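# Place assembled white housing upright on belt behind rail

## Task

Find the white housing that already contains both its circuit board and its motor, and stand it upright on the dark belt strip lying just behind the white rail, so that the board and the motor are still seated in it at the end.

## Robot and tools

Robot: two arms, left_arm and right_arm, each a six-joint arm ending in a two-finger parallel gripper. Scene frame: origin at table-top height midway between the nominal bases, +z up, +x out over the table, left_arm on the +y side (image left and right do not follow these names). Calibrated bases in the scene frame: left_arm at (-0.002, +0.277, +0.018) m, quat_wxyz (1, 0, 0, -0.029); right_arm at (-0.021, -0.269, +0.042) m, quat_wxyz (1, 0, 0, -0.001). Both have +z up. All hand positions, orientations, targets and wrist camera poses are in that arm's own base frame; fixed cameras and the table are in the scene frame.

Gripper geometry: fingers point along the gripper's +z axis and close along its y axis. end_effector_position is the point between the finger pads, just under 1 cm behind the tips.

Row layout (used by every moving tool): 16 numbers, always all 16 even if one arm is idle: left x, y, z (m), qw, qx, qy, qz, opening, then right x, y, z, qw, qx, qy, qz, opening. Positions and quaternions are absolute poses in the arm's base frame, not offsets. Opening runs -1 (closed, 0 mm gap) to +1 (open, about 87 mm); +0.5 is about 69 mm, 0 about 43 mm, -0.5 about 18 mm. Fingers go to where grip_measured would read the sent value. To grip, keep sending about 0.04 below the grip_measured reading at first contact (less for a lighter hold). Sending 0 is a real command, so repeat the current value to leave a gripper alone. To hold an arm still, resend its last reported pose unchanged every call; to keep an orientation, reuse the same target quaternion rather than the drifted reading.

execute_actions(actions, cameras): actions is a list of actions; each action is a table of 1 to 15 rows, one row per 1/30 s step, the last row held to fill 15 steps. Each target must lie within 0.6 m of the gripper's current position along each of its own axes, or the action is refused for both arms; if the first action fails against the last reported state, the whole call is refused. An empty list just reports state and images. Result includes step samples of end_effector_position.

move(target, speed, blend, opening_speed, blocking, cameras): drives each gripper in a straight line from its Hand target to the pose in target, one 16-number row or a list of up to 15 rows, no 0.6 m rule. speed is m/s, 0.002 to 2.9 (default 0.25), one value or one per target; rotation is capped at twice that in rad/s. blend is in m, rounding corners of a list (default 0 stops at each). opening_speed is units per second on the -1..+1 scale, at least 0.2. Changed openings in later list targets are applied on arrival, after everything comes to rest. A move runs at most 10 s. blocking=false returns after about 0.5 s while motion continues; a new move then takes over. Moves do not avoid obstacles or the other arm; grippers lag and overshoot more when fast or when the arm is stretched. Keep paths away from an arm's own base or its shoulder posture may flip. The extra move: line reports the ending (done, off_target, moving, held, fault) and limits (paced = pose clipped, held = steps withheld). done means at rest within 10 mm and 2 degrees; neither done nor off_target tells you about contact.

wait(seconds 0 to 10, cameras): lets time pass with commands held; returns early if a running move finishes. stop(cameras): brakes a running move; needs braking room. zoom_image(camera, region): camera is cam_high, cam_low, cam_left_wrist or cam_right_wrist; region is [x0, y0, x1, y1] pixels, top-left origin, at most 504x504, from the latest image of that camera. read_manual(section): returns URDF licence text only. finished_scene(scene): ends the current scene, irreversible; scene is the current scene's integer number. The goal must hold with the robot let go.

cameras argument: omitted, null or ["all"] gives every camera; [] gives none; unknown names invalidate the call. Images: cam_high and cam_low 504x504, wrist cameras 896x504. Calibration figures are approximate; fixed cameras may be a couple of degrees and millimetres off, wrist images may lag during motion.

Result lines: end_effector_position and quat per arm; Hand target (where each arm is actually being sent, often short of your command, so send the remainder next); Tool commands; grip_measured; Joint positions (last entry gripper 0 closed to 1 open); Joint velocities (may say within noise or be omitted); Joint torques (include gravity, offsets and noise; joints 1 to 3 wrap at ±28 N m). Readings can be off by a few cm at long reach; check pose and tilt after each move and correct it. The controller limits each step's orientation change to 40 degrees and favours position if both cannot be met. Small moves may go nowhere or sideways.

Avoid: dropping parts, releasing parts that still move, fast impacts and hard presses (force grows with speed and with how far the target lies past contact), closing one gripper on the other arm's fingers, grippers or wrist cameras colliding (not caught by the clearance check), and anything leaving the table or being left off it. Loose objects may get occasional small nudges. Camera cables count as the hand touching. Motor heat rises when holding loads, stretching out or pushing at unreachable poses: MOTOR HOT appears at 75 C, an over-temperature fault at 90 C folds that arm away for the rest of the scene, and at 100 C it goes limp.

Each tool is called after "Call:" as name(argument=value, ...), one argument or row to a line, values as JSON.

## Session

Call:
execute_actions(
  actions=[],
)

Call:
zoom_image(
  camera="cam_high",
  region=[130, 180, 390, 380],
)

Call:
zoom_image(
  camera="cam_low",
  region=[90, 260, 330, 400],
)

Scene clock: 0.00 s.
left_arm: end_effector_position=(+0.3721, +0.0141, +0.0659) grip_measured=+1.000 end_effector_quat_wxyz=(+0.631, -0.077, +0.772, +0.027) | right_arm: end_effector_position=(+0.3664, -0.0323, +0.0609) grip_measured=+0.979 end_effector_quat_wxyz=(+0.629, +0.090, +0.772, +0.007)
Joint positions: left_arm=[-0.031 1.55 0.249 1.094 -0.169 -0.092 1] | right_arm=[-0.1 1.56 0.223 1.127 0.004 0.127 0.99]
Joint velocities: within noise
Joint torques (N m): no reading
Heat: left arm: 46 °C; right arm: 40 °C.
Hand target: left_arm +0.3748, +0.0140, +0.0707; +0.636, -0.077, +0.767, +0.026 | right_arm +0.3706, -0.0327, +0.0694; +0.640, +0.088, +0.763, +0.007
Tool commands: left_gripper/opening=+1.0 right_gripper/opening=+1.0
camera_calibration:
cam_left_wrist: T_world_to_cam=[[0.133926, -0.985227, 0.106735, -0.0508239], [-0.928495, -0.162393, -0.333953, 0.372534], [0.346352, -0.0543777, -0.936527, 0.0738603], [0, 0, 0, 1]] pos_world=[0.327121, 0.0144404, 0.199006]
cam_right_wrist: T_world_to_cam=[[-0.0778996, -0.982684, -0.168119, 0.0138934], [-0.842125, 0.155119, -0.516492, 0.373039], [0.533627, 0.101343, -0.839626, -0.00235514], [0, 0, 0, 1]] pos_world=[0.316484, -0.0439741, 0.19303]

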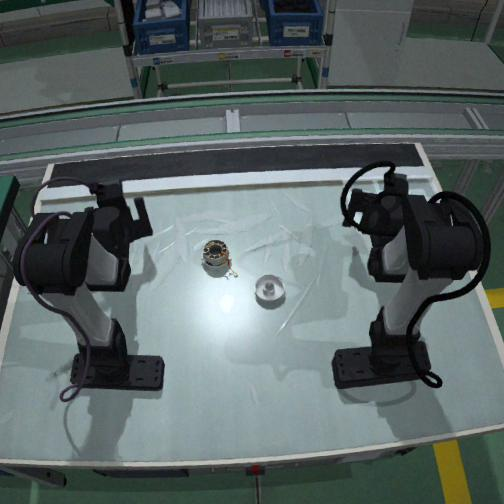

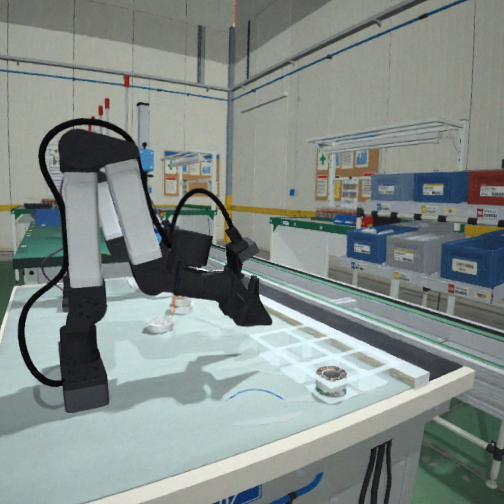

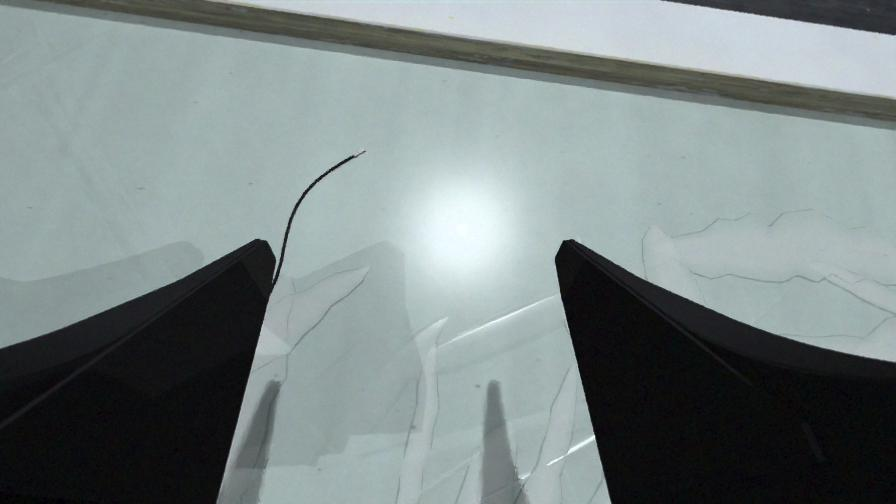

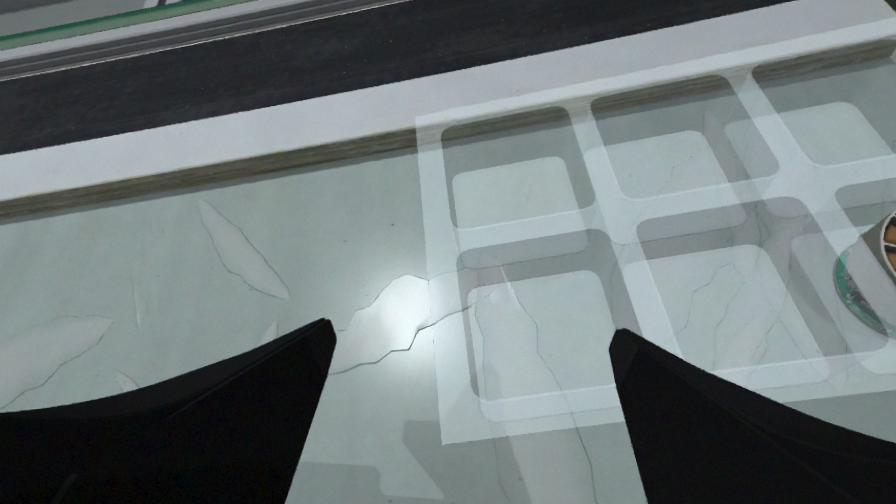

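Scaled by 1.938 from the camera's 504x504 image, which has a finer 720x720 frame.

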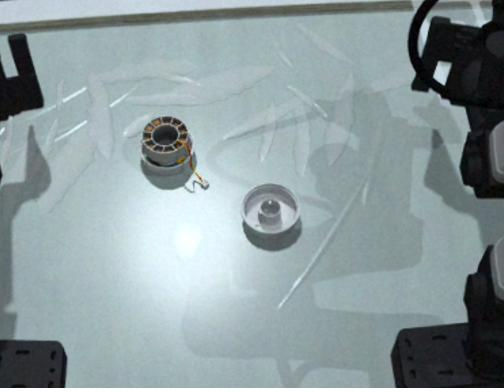

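Scaled by 2.100 from the camera's 504x504 image, which has a finer 720x720 frame.

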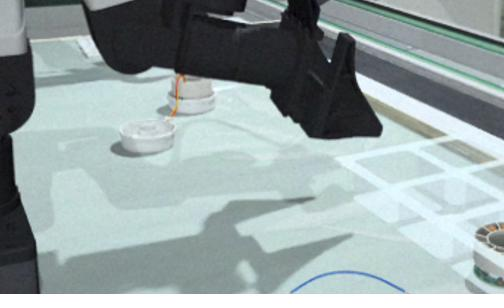

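Call:
move(
  target=[0.3721,0.0141,0.0659,0.631,-0.077,0.772,0.027,1,0.225,0.285,0.11,0.365,-0.278,0.881,0.115,1],
  cameras=["cam_right_wrist","cam_low","cam_high"],
)

Scene clock: 19.90 s.
left_arm: end_effector_position=(+0.3720, +0.0141, +0.0654) grip_measured=+1.000 end_effector_quat_wxyz=(+0.630, -0.077, +0.772, +0.027) | right_arm: end_effector_position=(+0.2214, +0.2733, +0.0981) grip_measured=+0.979 end_effector_quat_wxyz=(+0.356, -0.285, +0.884, +0.098)
Joint positions: left_arm=[-0.031 1.55 0.249 1.092 -0.169 -0.092 1] | right_arm=[1 1.401 0.907 -0.365 0.284 0.27 0.99]
Joint torques (N m): left_arm=[-0.08 -3.9 5.03 2.16 -0.01 0.1] | right_arm=[0.14 -3.66 9.52 1.36 0.01 0.18]
Heat: left arm: 47 °C; right arm: 41 °C.
Hand target: left_arm +0.3721, +0.0141, +0.0658; +0.631, -0.077, +0.772, +0.027 | right_arm +0.2247, +0.2846, +0.1102; +0.365, -0.278, +0.881, +0.115
Off the commanded pose: left_arm 0.000 m, 0 deg | right_arm 0.017 m, 2 deg.
move: off_target (right_arm)
camera_calibration:
cam_right_wrist: T_world_to_cam=[[0.587034, -0.808777, -0.0356473, 0.101431], [-0.806609, -0.588083, 0.059508, 0.361425], [-0.0690923, -0.00617976, -0.997591, 0.253592], [0, 0, 0, 1]] pos_world=[0.249506, 0.29615, 0.235089]
Images, in order (width x height): cam_high 504x504, cam_low 504x504, cam_right_wrist 896x504.

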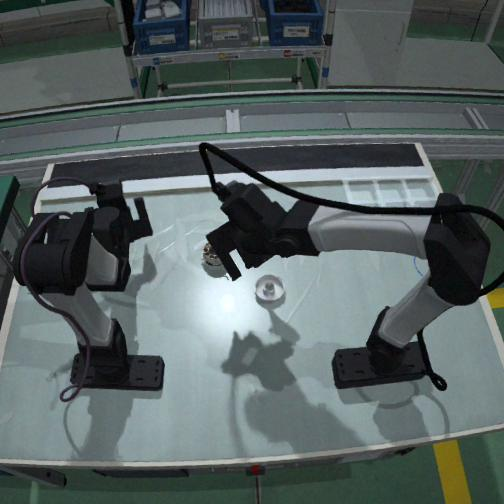

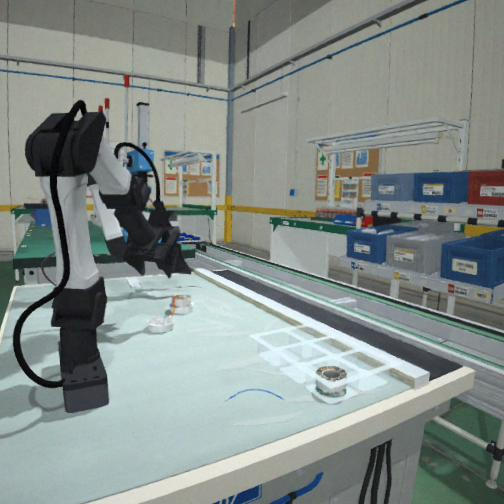

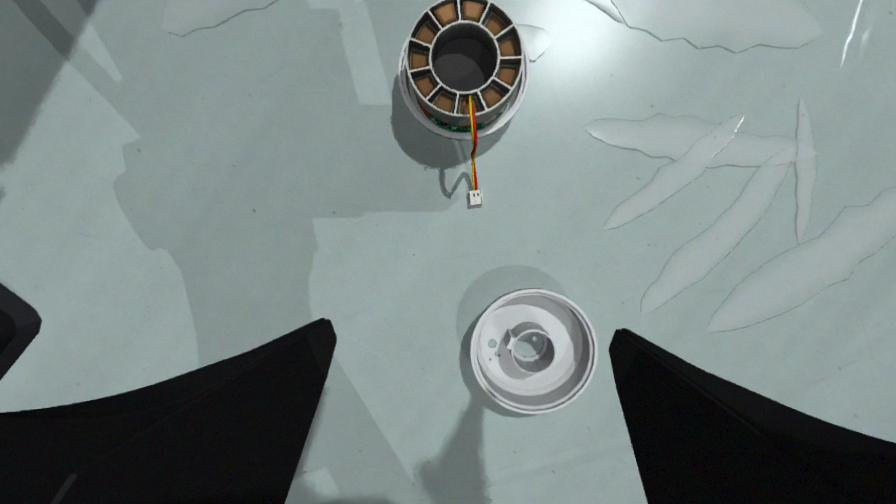

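Call:
move(
  target=[0.3721,0.0141,0.0659,0.631,-0.077,0.772,0.027,1,0.262,0.309,0.046,0.37,-0.274,0.88,0.125,1],
  cameras=["cam_right_wrist","cam_low"],
)

Scene clock: 29.23 s.
left_arm: end_effector_position=(+0.3719, +0.0141, +0.0653) grip_measured=+1.000 end_effector_quat_wxyz=(+0.630, -0.077, +0.772, +0.027) | right_arm: end_effector_position=(+0.2600, +0.3062, +0.0462) grip_measured=+0.979 end_effector_quat_wxyz=(+0.366, -0.271, +0.883, +0.118)
Joint positions: left_arm=[-0.031 1.55 0.249 1.091 -0.169 -0.092 1] | right_arm=[0.943 1.645 0.892 -0.058 0.235 0.253 0.99]
Joint torques (N m): left_arm=[-0.1 -3.86 5.07 2.16 -0.01 0.11] | right_arm=[-0.5 -5.27 5.79 1.63 -0.03 -0.07]
Heat: left arm: 47 °C; right arm: 42 °C.
Hand target: left_arm +0.3721, +0.0141, +0.0658; +0.631, -0.077, +0.772, +0.027 | right_arm +0.2620, +0.3089, +0.0461; +0.370, -0.274, +0.879, +0.125
Off the commanded pose: left_arm 0.001 m, 0 deg | right_arm 0.003 m, 1 deg.
move: done
camera_calibration:
cam_right_wrist: T_world_to_cam=[[0.578041, -0.812541, -0.0751365, 0.10878], [-0.813381, -0.581115, 0.0267833, 0.416061], [-0.0654254, 0.0456327, -0.996814, 0.187783], [0, 0, 0, 1]] pos_world=[0.287822, 0.321599, 0.184214]
Images, in order (width x height): cam_low 504x504, cam_right_wrist 896x504.

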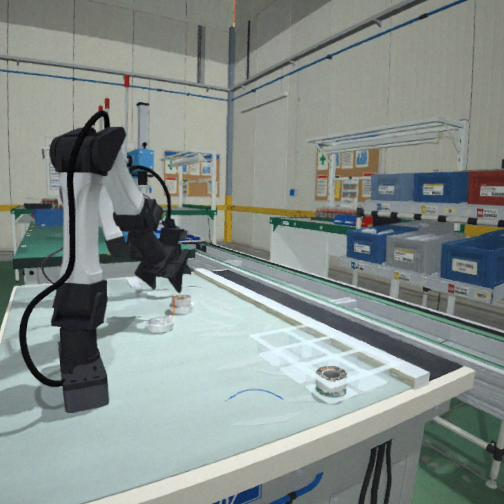

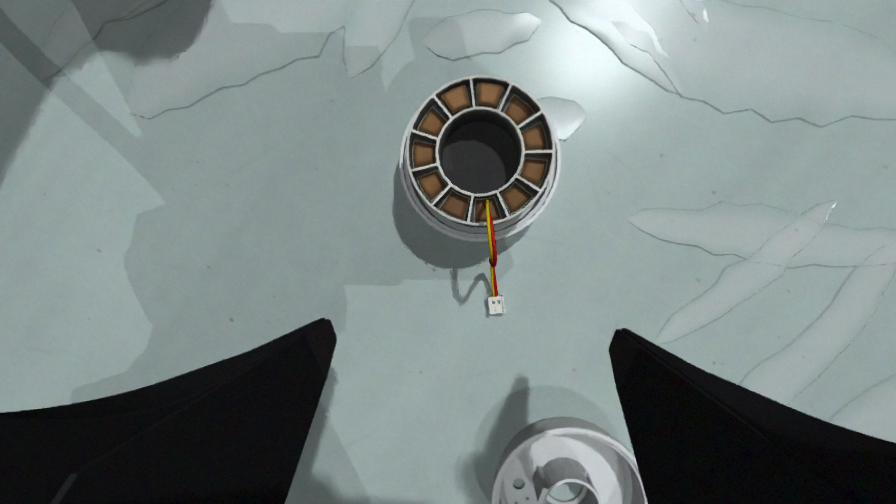

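Call:
move(
  target=[0.3721,0.0141,0.0659,0.631,-0.077,0.772,0.027,1,0.315,0.345,-0.022,0.37,-0.274,0.88,0.125,1],
  cameras=["cam_right_wrist","cam_low"],
  speed=0.12,
)

Call:
zoom_image(
  camera="cam_low",
  region=[110, 240, 230, 360],
)

Scene clock: 38.00 s.
left_arm: end_effector_position=(+0.3719, +0.0141, +0.0653) grip_measured=+1.000 end_effector_quat_wxyz=(+0.630, -0.077, +0.772, +0.027) | right_arm: end_effector_position=(+0.3057, +0.3334, -0.0290) grip_measured=+0.979 end_effector_quat_wxyz=(+0.356, -0.273, +0.887, +0.112)
Joint positions: left_arm=[-0.031 1.55 0.249 1.091 -0.169 -0.092 1] | right_arm=[0.885 1.999 1.004 0.17 0.195 0.212 0.989]
Joint torques (N m): left_arm=[-0.05 -3.85 5.05 2.17 0.01 0.11] | right_arm=[-0.39 -6.63 7.88 1.57 -0.08 -0.08]
Heat: left arm: 47 °C; right arm: 42 °C.
Hand target: left_arm +0.3721, +0.0141, +0.0658; +0.631, -0.077, +0.772, +0.027 | right_arm +0.3145, +0.3445, -0.0215; +0.370, -0.274, +0.879, +0.125
Off the commanded pose: left_arm 0.001 m, 0 deg | right_arm 0.016 m, 2 deg.
move: off_target (right_arm)
camera_calibration:
cam_right_wrist: T_world_to_cam=[[0.575325, -0.814952, -0.0696722, 0.100673], [-0.813911, -0.578849, 0.0498295, 0.471137], [-0.0809383, 0.0280388, -0.996325, 0.125235], [0, 0, 0, 1]] pos_world=[0.33568, 0.35125, 0.108312]
Images, in order (width x height): cam_low 504x504, cam_right_wrist 896x504.

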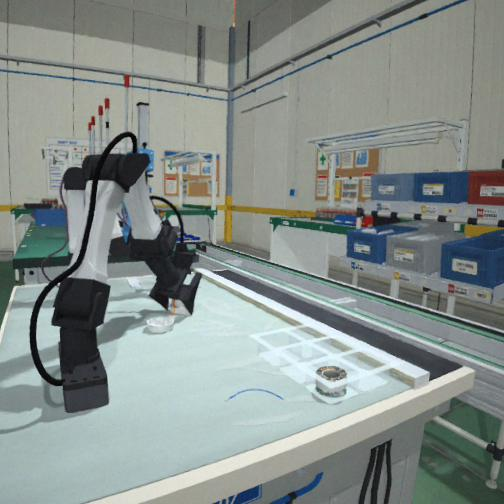

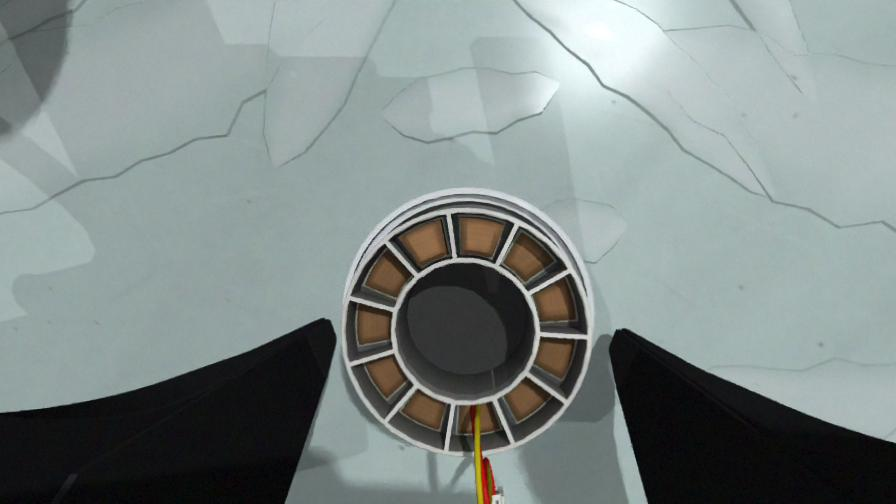

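Scaled by 4.200 from the camera's 504x504 image, which has a finer 720x720 frame.

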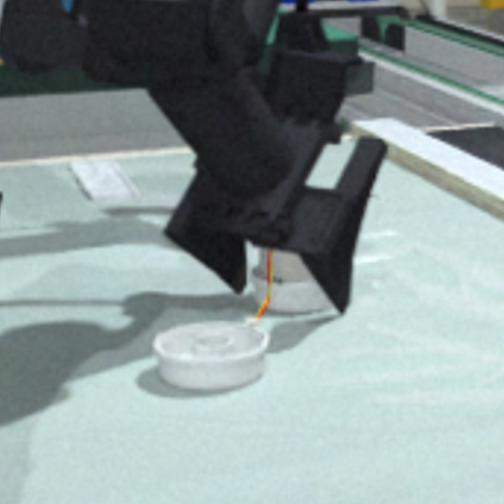

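Call:
move(
  target=[0.3721,0.0141,0.0659,0.631,-0.077,0.772,0.027,1,0.3245,0.355,-0.012,0.3795,-0.278,0.873,0.128,1],
  cameras=["cam_right_wrist","cam_low"],
  speed=0.06,
)

Call:
zoom_image(
  camera="cam_low",
  region=[110, 240, 230, 360],
)

Scene clock: 45.77 s.
left_arm: end_effector_position=(+0.3719, +0.0141, +0.0653) grip_measured=+1.000 end_effector_quat_wxyz=(+0.630, -0.077, +0.772, +0.027) | right_arm: end_effector_position=(+0.3162, +0.3456, -0.0193) grip_measured=+0.979 end_effector_quat_wxyz=(+0.370, -0.277, +0.879, +0.118)
Joint positions: left_arm=[-0.031 1.55 0.249 1.091 -0.169 -0.092 1] | right_arm=[0.885 2.014 1.054 0.168 0.193 0.195 0.989]
Joint torques (N m): left_arm=[-0.03 -3.9 5.16 2.15 0 0.11] | right_arm=[-0.44 -7.1 8.2 1.51 -0.07 -0.08]
Heat: left arm: 47 °C; right arm: 42 °C.
Hand target: left_arm +0.3721, +0.0141, +0.0658; +0.631, -0.077, +0.772, +0.027 | right_arm +0.3242, +0.3547, -0.0116; +0.380, -0.278, +0.873, +0.128
Off the commanded pose: left_arm 0.001 m, 0 deg | right_arm 0.014 m, 2 deg.
move: off_target (right_arm)
camera_calibration:
cam_right_wrist: T_world_to_cam=[[0.587707, -0.806248, -0.0675629, 0.0982981], [-0.80725, -0.589938, 0.0179027, 0.487485], [-0.054292, 0.0440186, -0.997554, 0.121492], [0, 0, 0, 1]] pos_world=[0.342348, 0.361491, 0.119108]
Images, in order (width x height): cam_low 504x504, cam_right_wrist 896x504.

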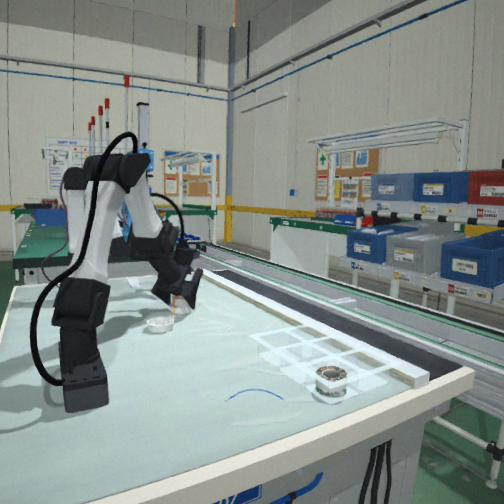

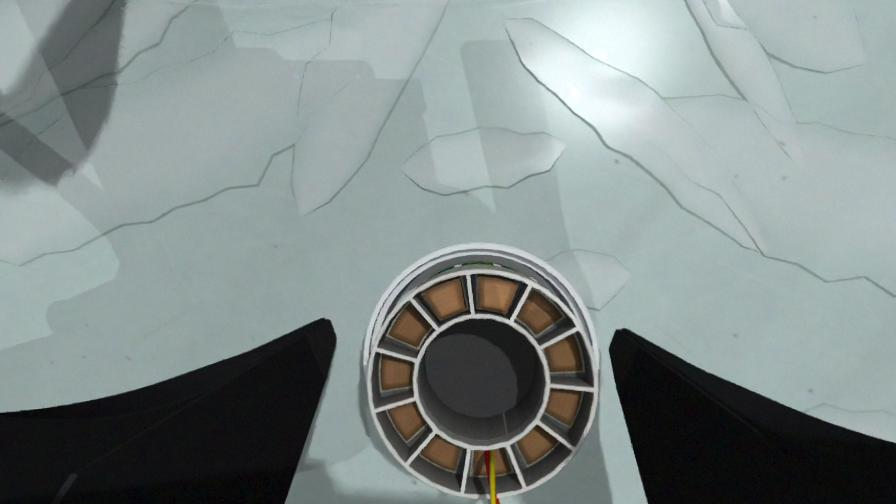

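Scaled by 4.200 from the camera's 504x504 image, which has a finer 720x720 frame.

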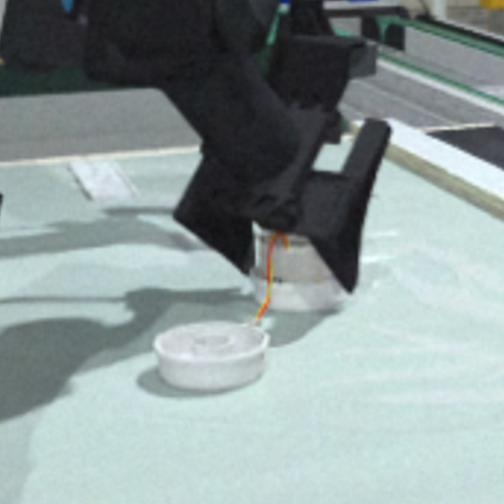

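Call:
move(
  target=[0.3721,0.0141,0.0659,0.631,-0.077,0.772,0.027,1,0.3235,0.3495,-0.018,0.3795,-0.278,0.873,0.128,1],
  cameras=["cam_right_wrist","cam_low"],
  speed=0.06,
)

Call:
zoom_image(
  camera="cam_low",
  region=[110, 240, 230, 360],
)

Scene clock: 50.73 s.
left_arm: end_effector_position=(+0.3719, +0.0141, +0.0653) grip_measured=+1.000 end_effector_quat_wxyz=(+0.630, -0.077, +0.772, +0.027) | right_arm: end_effector_position=(+0.3200, +0.3455, -0.0176) grip_measured=+0.979 end_effector_quat_wxyz=(+0.374, -0.275, +0.877, +0.120)
Joint positions: left_arm=[-0.031 1.55 0.249 1.091 -0.169 -0.092 1] | right_arm=[0.877 2.014 1.054 0.18 0.189 0.19 0.989]
Joint torques (N m): left_arm=[-0.08 -3.81 5.07 2.16 0.01 0.11] | right_arm=[-0.4 -6.97 5.91 1.67 -0.07 -0.08]
Heat: left arm: 47 °C; right arm: 43 °C.
Hand target: left_arm +0.3721, +0.0141, +0.0658; +0.631, -0.077, +0.772, +0.027 | right_arm +0.3235, +0.3494, -0.0177; +0.380, -0.278, +0.873, +0.128
Off the commanded pose: left_arm 0.001 m, 0 deg | right_arm 0.005 m, 1 deg.
move: done
camera_calibration:
cam_right_wrist: T_world_to_cam=[[0.587434, -0.806232, -0.070082, 0.0961922], [-0.807895, -0.589281, 0.00731493, 0.490161], [-0.0471956, 0.0523219, -0.997514, 0.118148], [0, 0, 0, 1]] pos_world=[0.345068, 0.360214, 0.12101]
Images, in order (width x height): cam_low 504x504, cam_right_wrist 896x504.

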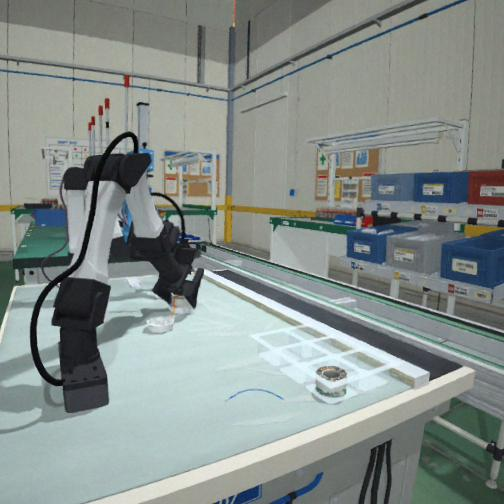

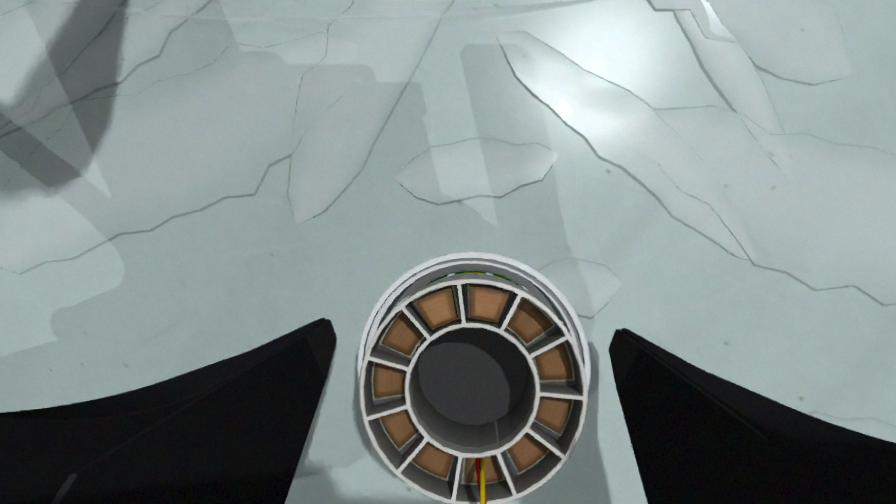

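Scaled by 4.200 from the camera's 504x504 image, which has a finer 720x720 frame.

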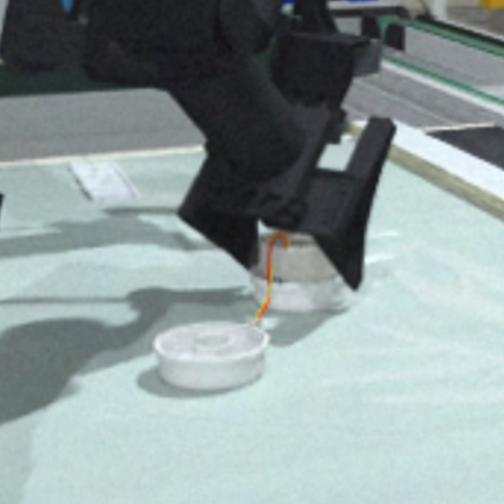

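Call:
move(
  target=[0.3721,0.0141,0.0659,0.631,-0.077,0.772,0.027,1,0.318,0.345,-0.026,0.3795,-0.278,0.873,0.128,1],
  cameras=["cam_right_wrist","cam_low"],
  speed=0.06,
)

Call:
zoom_image(
  camera="cam_low",
  region=[110, 240, 230, 360],
)

Scene clock: 55.60 s.
left_arm: end_effector_position=(+0.3719, +0.0141, +0.0653) grip_measured=+1.000 end_effector_quat_wxyz=(+0.630, -0.077, +0.772, +0.027) | right_arm: end_effector_position=(+0.3179, +0.3433, -0.0235) grip_measured=+0.979 end_effector_quat_wxyz=(+0.377, -0.275, +0.876, +0.122)
Joint positions: left_arm=[-0.031 1.55 0.249 1.091 -0.169 -0.092 1] | right_arm=[0.877 2.019 1.025 0.221 0.188 0.19 0.989]
Joint torques (N m): left_arm=[-0.14 -3.93 5.05 2.18 -0.02 0.12] | right_arm=[-0.09 -7.09 4.75 1.68 -0.04 -0.03]
Heat: left arm: 47 °C; right arm: 44 °C.
Hand target: left_arm +0.3721, +0.0141, +0.0658; +0.631, -0.077, +0.772, +0.027 | right_arm +0.3180, +0.3450, -0.0259; +0.379, -0.278, +0.873, +0.128
Off the commanded pose: left_arm 0.001 m, 0 deg | right_arm 0.003 m, 1 deg.
move: done
camera_calibration:
cam_right_wrist: T_world_to_cam=[[0.588598, -0.805181, -0.0723543, 0.0943957], [-0.807276, -0.590173, 0.000486463, 0.487247], [-0.0430933, 0.0581236, -0.997379, 0.109005], [0, 0, 0, 1]] pos_world=[0.342479, 0.35723, 0.115312]
Images, in order (width x height): cam_low 504x504, cam_right_wrist 896x504.

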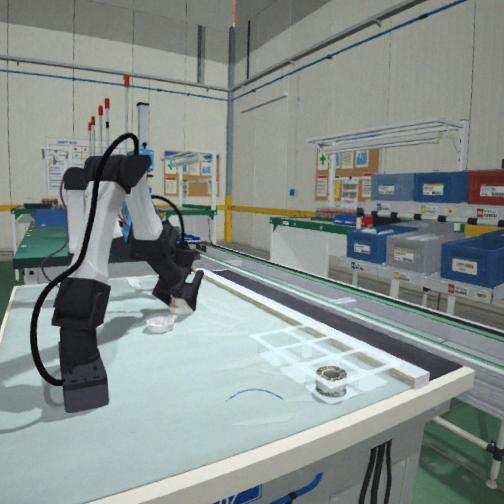

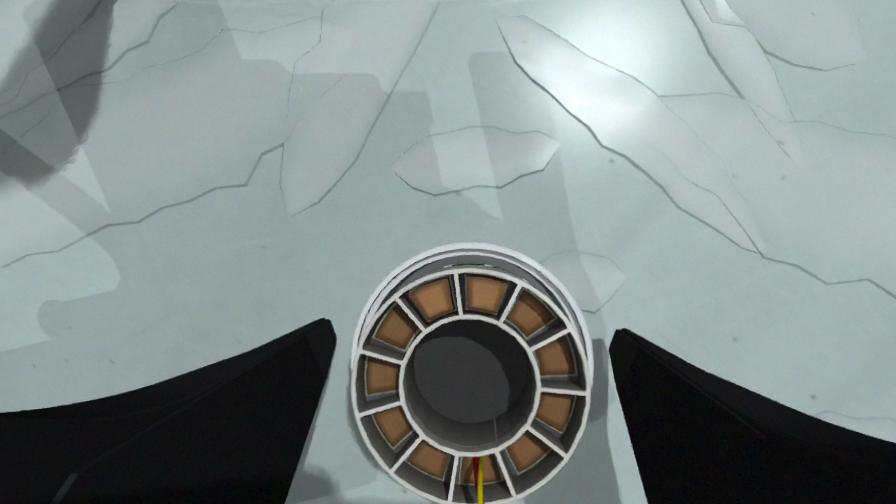

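Scaled by 4.200 from the camera's 504x504 image, which has a finer 720x720 frame.

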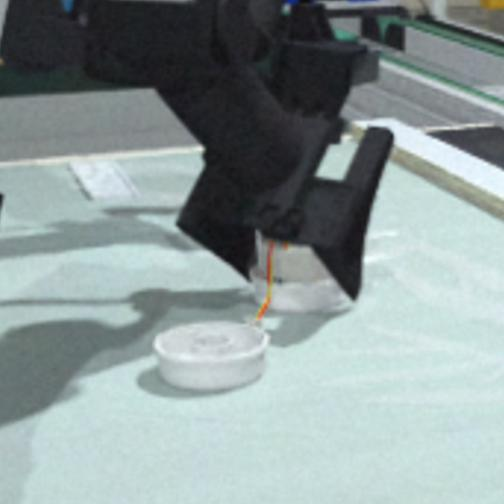

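Call:
move(
  target=[0.3721,0.0141,0.0659,0.631,-0.077,0.772,0.027,1,0.313,0.341,-0.028,0.3795,-0.278,0.873,0.128,1],
  cameras=["cam_right_wrist"],
  speed=0.06,
)

Scene clock: 59.67 s.
left_arm: end_effector_position=(+0.3719, +0.0141, +0.0653) grip_measured=+1.000 end_effector_quat_wxyz=(+0.630, -0.077, +0.772, +0.027) | right_arm: end_effector_position=(+0.3146, +0.3393, -0.0289) grip_measured=+0.979 end_effector_quat_wxyz=(+0.376, -0.275, +0.876, +0.122)
Joint positions: left_arm=[-0.031 1.55 0.249 1.091 -0.169 -0.092 1] | right_arm=[0.877 2.019 0.997 0.248 0.188 0.19 0.989]
Joint torques (N m): left_arm=[-0.06 -3.84 5.07 2.17 0.01 0.11] | right_arm=[0.23 -8.01 4.51 1.58 -0.03 -0.01]
Heat: left arm: 47 °C; right arm: 45 °C.
Hand target: left_arm +0.3721, +0.0141, +0.0658; +0.631, -0.077, +0.772, +0.027 | right_arm +0.3130, +0.3410, -0.0280; +0.379, -0.278, +0.873, +0.128
Off the commanded pose: left_arm 0.001 m, 0 deg | right_arm 0.003 m, 1 deg.
move: done
camera_calibration:
cam_right_wrist: T_world_to_cam=[[0.588527, -0.805268, -0.0719704, 0.0928188], [-0.807275, -0.590173, 0.00200619, 0.482112], [-0.0440905, 0.0569192, -0.997405, 0.10447], [0, 0, 0, 1]] pos_world=[0.339177, 0.353327, 0.109912]
Images, in order (width x height): cam_right_wrist 896x504.

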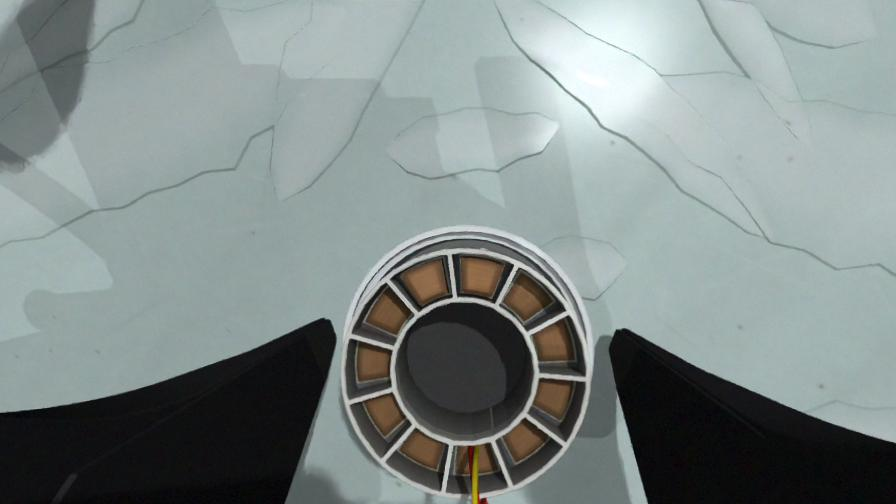

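Call:
move(
  target=[0.3721,0.0141,0.0659,0.631,-0.077,0.772,0.027,1,0.313,0.341,-0.027,0.3795,-0.278,0.873,0.128,0.38],
  cameras=["cam_right_wrist"],
  opening_speed=0.35,
)

Scene clock: 63.97 s.
left_arm: end_effector_position=(+0.3719, +0.0141, +0.0653) grip_measured=+1.000 end_effector_quat_wxyz=(+0.630, -0.077, +0.772, +0.027) | right_arm: end_effector_position=(+0.3145, +0.3394, -0.0289) grip_measured=+0.464 end_effector_quat_wxyz=(+0.376, -0.275, +0.876, +0.123)
Joint positions: left_arm=[-0.031 1.55 0.249 1.091 -0.169 -0.092 1] | right_arm=[0.877 2.019 0.996 0.249 0.187 0.19 0.732]
Joint torques (N m): left_arm=[-0.08 -3.86 5.09 2.16 -0.01 0.11] | right_arm=[0.18 -8.25 4.59 1.58 -0.01 -0.02]
Heat: left arm: 47 °C; right arm: 46 °C.
Hand target: left_arm +0.3721, +0.0141, +0.0658; +0.631, -0.077, +0.772, +0.027 | right_arm +0.3130, +0.3410, -0.0271; +0.379, -0.278, +0.873, +0.128
Off the commanded pose: left_arm 0.001 m, 0 deg | right_arm 0.003 m, 1 deg.
move: done
camera_calibration:
cam_right_wrist: T_world_to_cam=[[0.589001, -0.804861, -0.0726409, 0.0926774], [-0.806934, -0.59064, 0.0013495, 0.482294], [-0.0439908, 0.0578215, -0.997357, 0.104206], [0, 0, 0, 1]] pos_world=[0.339177, 0.353429, 0.110012]
Images, in order (width x height): cam_right_wrist 896x504.

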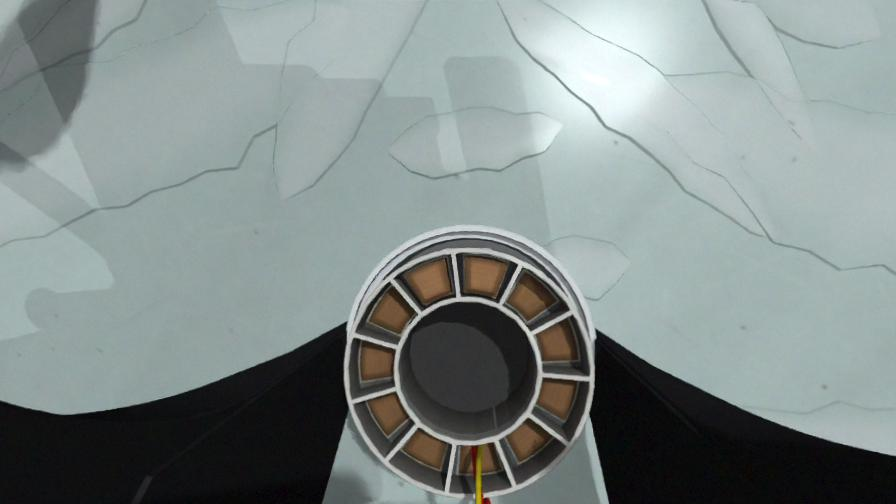

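Call:
move(
  target=[
    [0.3721,0.0141,0.0659,0.631,-0.077,0.772,0.027,1,0.323,0.335,0.09,0.3795,-0.278,0.873,0.128,0.38],
    [0.3721,0.0141,0.0659,0.631,-0.077,0.772,0.027,1,0.48,0.16,0.16,0.4207,-0.0868,0.9021,0.0405,0.38],
    [0.3721,0.0141,0.0659,0.631,-0.077,0.772,0.027,1,0.65,0.122,0.1,0.4207,-0.0868,0.9021,0.0405,0.38],
  ],
  speed=0.16,
  blend=[0.03,0.04,0],
)

Call:
zoom_image(
  camera="cam_low",
  region=[230, 200, 430, 360],
)

Scene clock: 75.20 s.
left_arm: end_effector_position=(+0.3719, +0.0141, +0.0653) grip_measured=+1.000 end_effector_quat_wxyz=(+0.630, -0.077, +0.772, +0.027) | right_arm: end_effector_position=(+0.6372, +0.1174, +0.0793) grip_measured=+0.464 end_effector_quat_wxyz=(+0.391, -0.081, +0.916, +0.033)
Joint positions: left_arm=[-0.031 1.55 0.249 1.091 -0.169 -0.092 1] | right_arm=[0.184 2.603 2.495 -0.656 0.008 0.005 0.732]
Joint torques (N m): left_arm=[-0.02 -3.86 5.07 2.16 0 0.11] | right_arm=[-0.06 -12.19 10.33 1.68 -0.16 -0.08]
Heat: left arm: 47 °C; right arm: 48 °C.
Hand target: left_arm +0.3721, +0.0141, +0.0658; +0.631, -0.077, +0.772, +0.027 | right_arm +0.6485, +0.1216, +0.1004; +0.421, -0.087, +0.902, +0.040
Off the commanded pose: left_arm 0.001 m, 0 deg | right_arm 0.025 m, 4 deg.
move: off_target (right_arm)
camera_calibration:
cam_left_wrist: T_world_to_cam=[[0.134073, -0.985243, 0.106399, -0.0507659], [-0.929258, -0.162294, -0.331873, 0.372302], [0.344244, -0.0543766, -0.937304, 0.0742002], [0, 0, 0, 1]] pos_world=[0.327228, 0.0144404, 0.198507]
cam_right_wrist: T_world_to_cam=[[0.192919, -0.979172, -0.063286, 0.00394969], [-0.980983, -0.193872, 0.00922693, 0.675086], [-0.0213041, 0.0603025, -0.997953, 0.224344], [0, 0, 0, 1]] pos_world=[0.666266, 0.121219, 0.217905]

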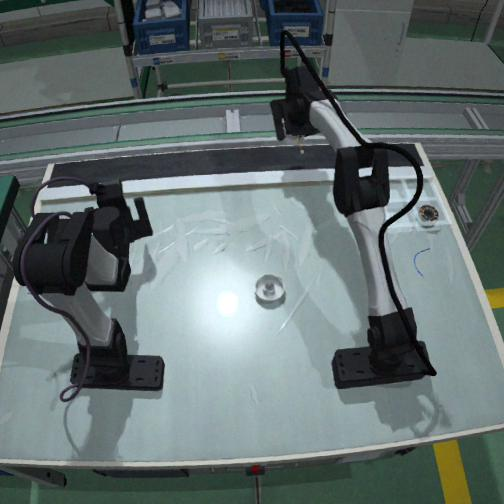

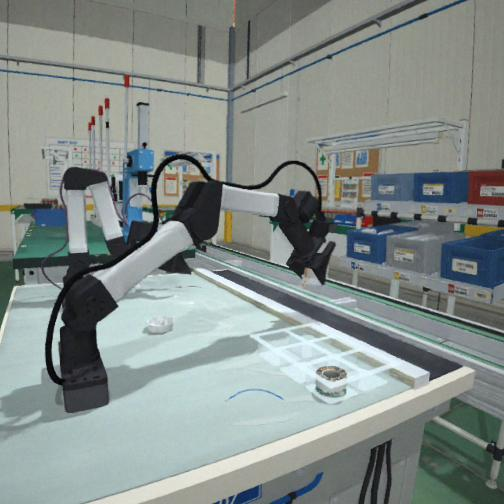

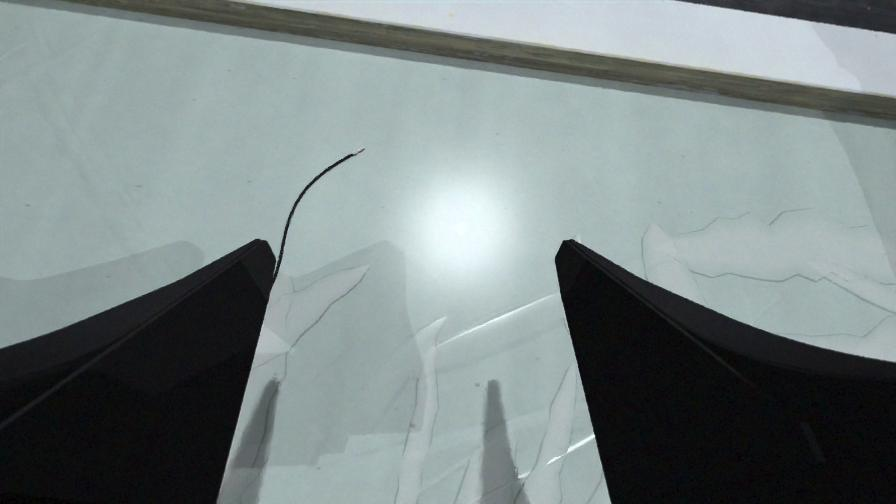

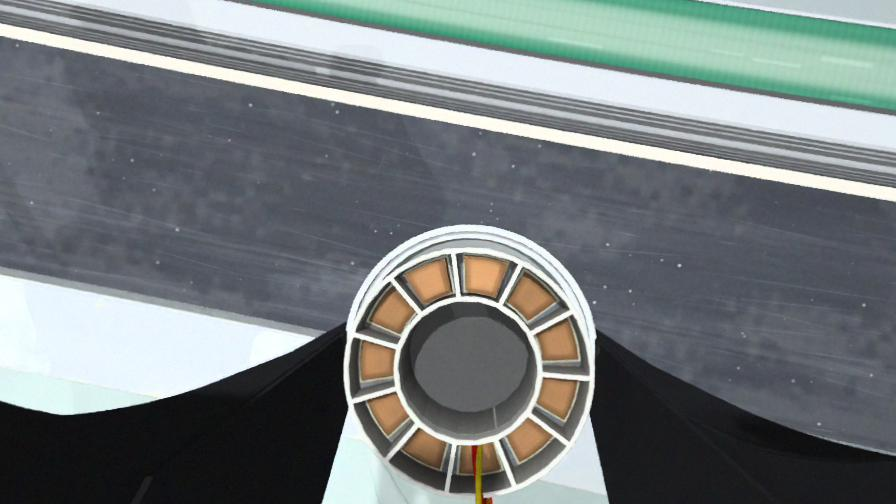

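Scaled by 2.520 from the camera's 504x504 image, which has a finer 720x720 frame.

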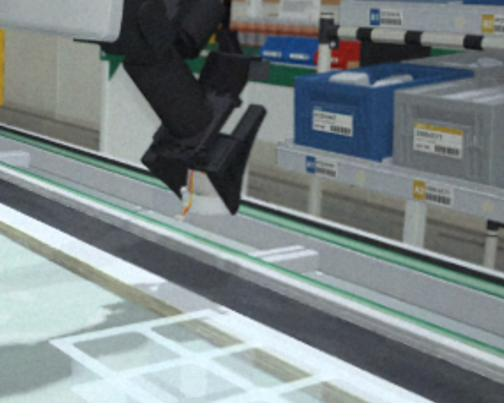

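Call:
move(
  target=[0.3721,0.0141,0.0659,0.631,-0.077,0.772,0.027,1,0.682,0.124,0.05,0.4207,-0.0868,0.9021,0.0405,0.38],
  speed=0.12,
  cameras=["cam_right_wrist","cam_low"],
)

Call:
zoom_image(
  camera="cam_low",
  region=[270, 240, 370, 340],
)

Scene clock: 86.17 s.
left_arm: end_effector_position=(+0.3719, +0.0141, +0.0653) grip_measured=+1.000 end_effector_quat_wxyz=(+0.630, -0.077, +0.772, +0.027) | right_arm: end_effector_position=(+0.6673, +0.1237, +0.0248) grip_measured=+0.464 end_effector_quat_wxyz=(+0.399, -0.083, +0.912, +0.035)
Joint positions: left_arm=[-0.031 1.55 0.249 1.091 -0.169 -0.092 1] | right_arm=[0.184 2.886 2.823 -0.683 0.003 0.001 0.732]
Joint torques (N m): left_arm=[-0.08 -3.92 5.05 2.17 -0.02 0.13] | right_arm=[-0.75 -13.3 10.18 1.72 -0.16 -0.09]
Heat: left arm: 47 °C; right arm: 53 °C.
Hand target: left_arm +0.3721, +0.0141, +0.0658; +0.631, -0.077, +0.772, +0.027 | right_arm +0.6795, +0.1234, +0.0504; +0.433, -0.086, +0.896, +0.041
Off the commanded pose: left_arm 0.001 m, 0 deg | right_arm 0.029 m, 3 deg.
elbow stopped short (right arm): the move would have taken joint 3 (elbow) straighter than the controller allows.
move: off_target (right_arm)
camera_calibration:
cam_right_wrist: T_world_to_cam=[[0.200061, -0.977746, -0.0631597, -0.00414694], [-0.979776, -0.199893, -0.00903768, 0.706674], [-0.00378862, 0.0636905, -0.997963, 0.158203], [0, 0, 0, 1]] pos_world=[0.693812, 0.127128, 0.164006]
Images, in order (width x height): cam_low 504x504, cam_right_wrist 896x504.

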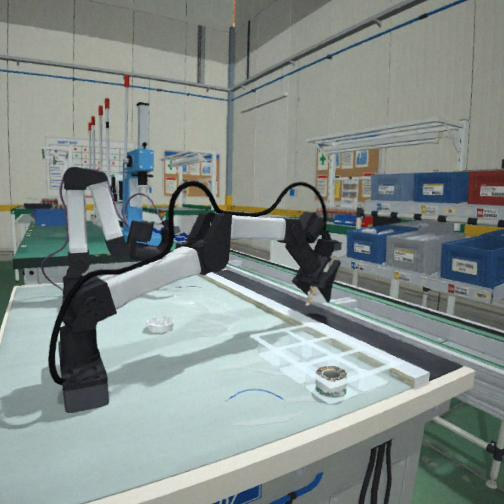

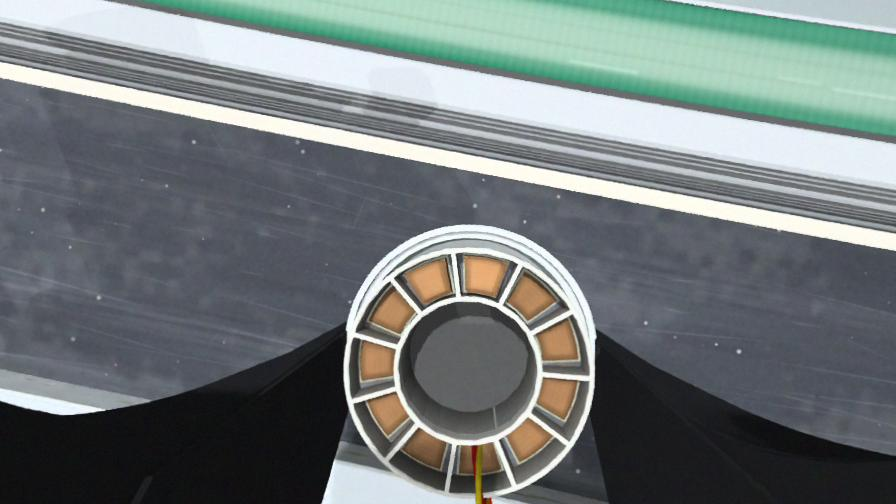

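Scaled by 5.040 from the camera's 504x504 image, which has a finer 720x720 frame.

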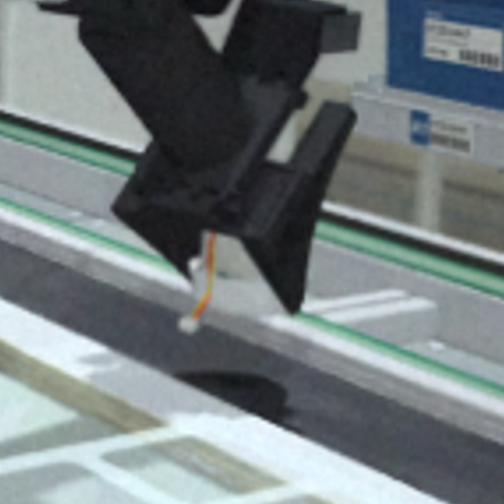

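Call:
move(
  target=[0.3721,0.0141,0.0659,0.631,-0.077,0.772,0.027,1,0.679,0.122,0.022,0.4207,-0.0868,0.9021,0.0405,0.38],
  speed=0.08,
  cameras=["cam_right_wrist","cam_low"],
)

Call:
zoom_image(
  camera="cam_low",
  region=[270, 240, 370, 340],
)

Scene clock: 91.60 s.
left_arm: end_effector_position=(+0.3719, +0.0141, +0.0653) grip_measured=+1.000 end_effector_quat_wxyz=(+0.630, -0.077, +0.772, +0.027) | right_arm: end_effector_position=(+0.6692, +0.1219, +0.0124) grip_measured=+0.464 end_effector_quat_wxyz=(+0.397, -0.083, +0.913, +0.035)
Joint positions: left_arm=[-0.031 1.55 0.249 1.091 -0.169 -0.092 1] | right_arm=[0.181 2.909 2.823 -0.664 0.001 -0.001 0.732]
Joint torques (N m): left_arm=[-0.1 -3.85 5.04 2.16 -0.02 0.11] | right_arm=[-0.57 -13.24 7.1 1.85 -0.16 -0.06]
Heat: left arm: 47 °C; right arm: 54 °C.
Hand target: left_arm +0.3721, +0.0141, +0.0658; +0.631, -0.077, +0.772, +0.027 | right_arm +0.6784, +0.1220, +0.0223; +0.419, -0.087, +0.903, +0.040
Off the commanded pose: left_arm 0.001 m, 0 deg | right_arm 0.014 m, 3 deg.
move: off_target (right_arm)
camera_calibration:
cam_right_wrist: T_world_to_cam=[[0.198898, -0.977968, -0.0633824, -0.00625324], [-0.979989, -0.19899, -0.00492954, 0.70817], [-0.00779153, 0.0630945, -0.997977, 0.148612], [0, 0, 0, 1]] pos_world=[0.696401, 0.125427, 0.151406]
Images, in order (width x height): cam_low 504x504, cam_right_wrist 896x504.

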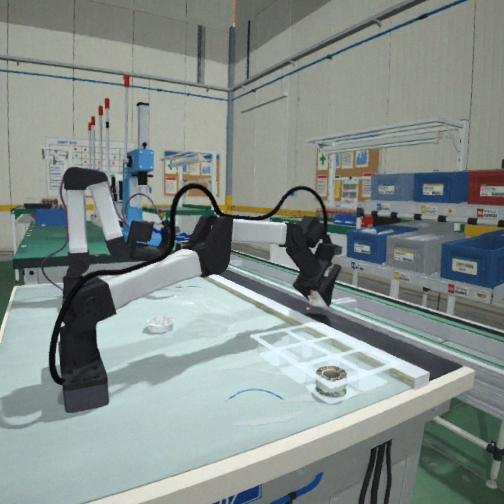

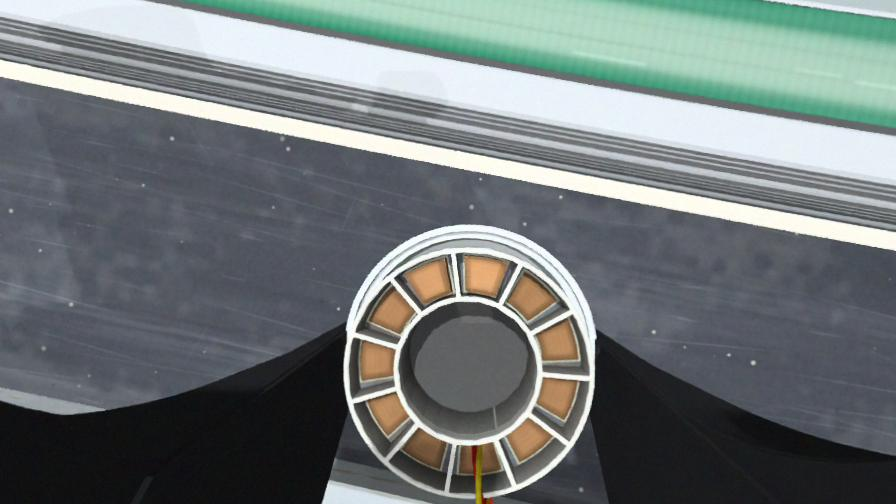

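Scaled by 5.040 from the camera's 504x504 image, which has a finer 720x720 frame.

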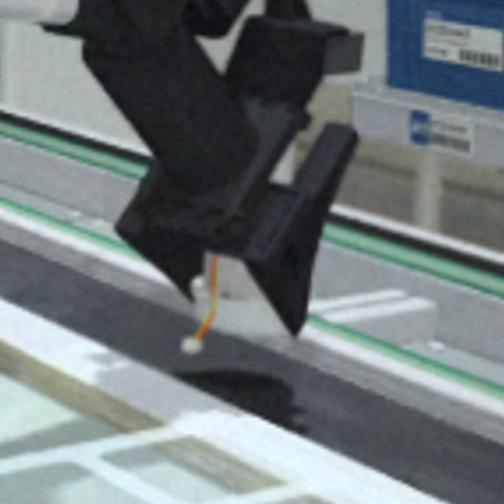

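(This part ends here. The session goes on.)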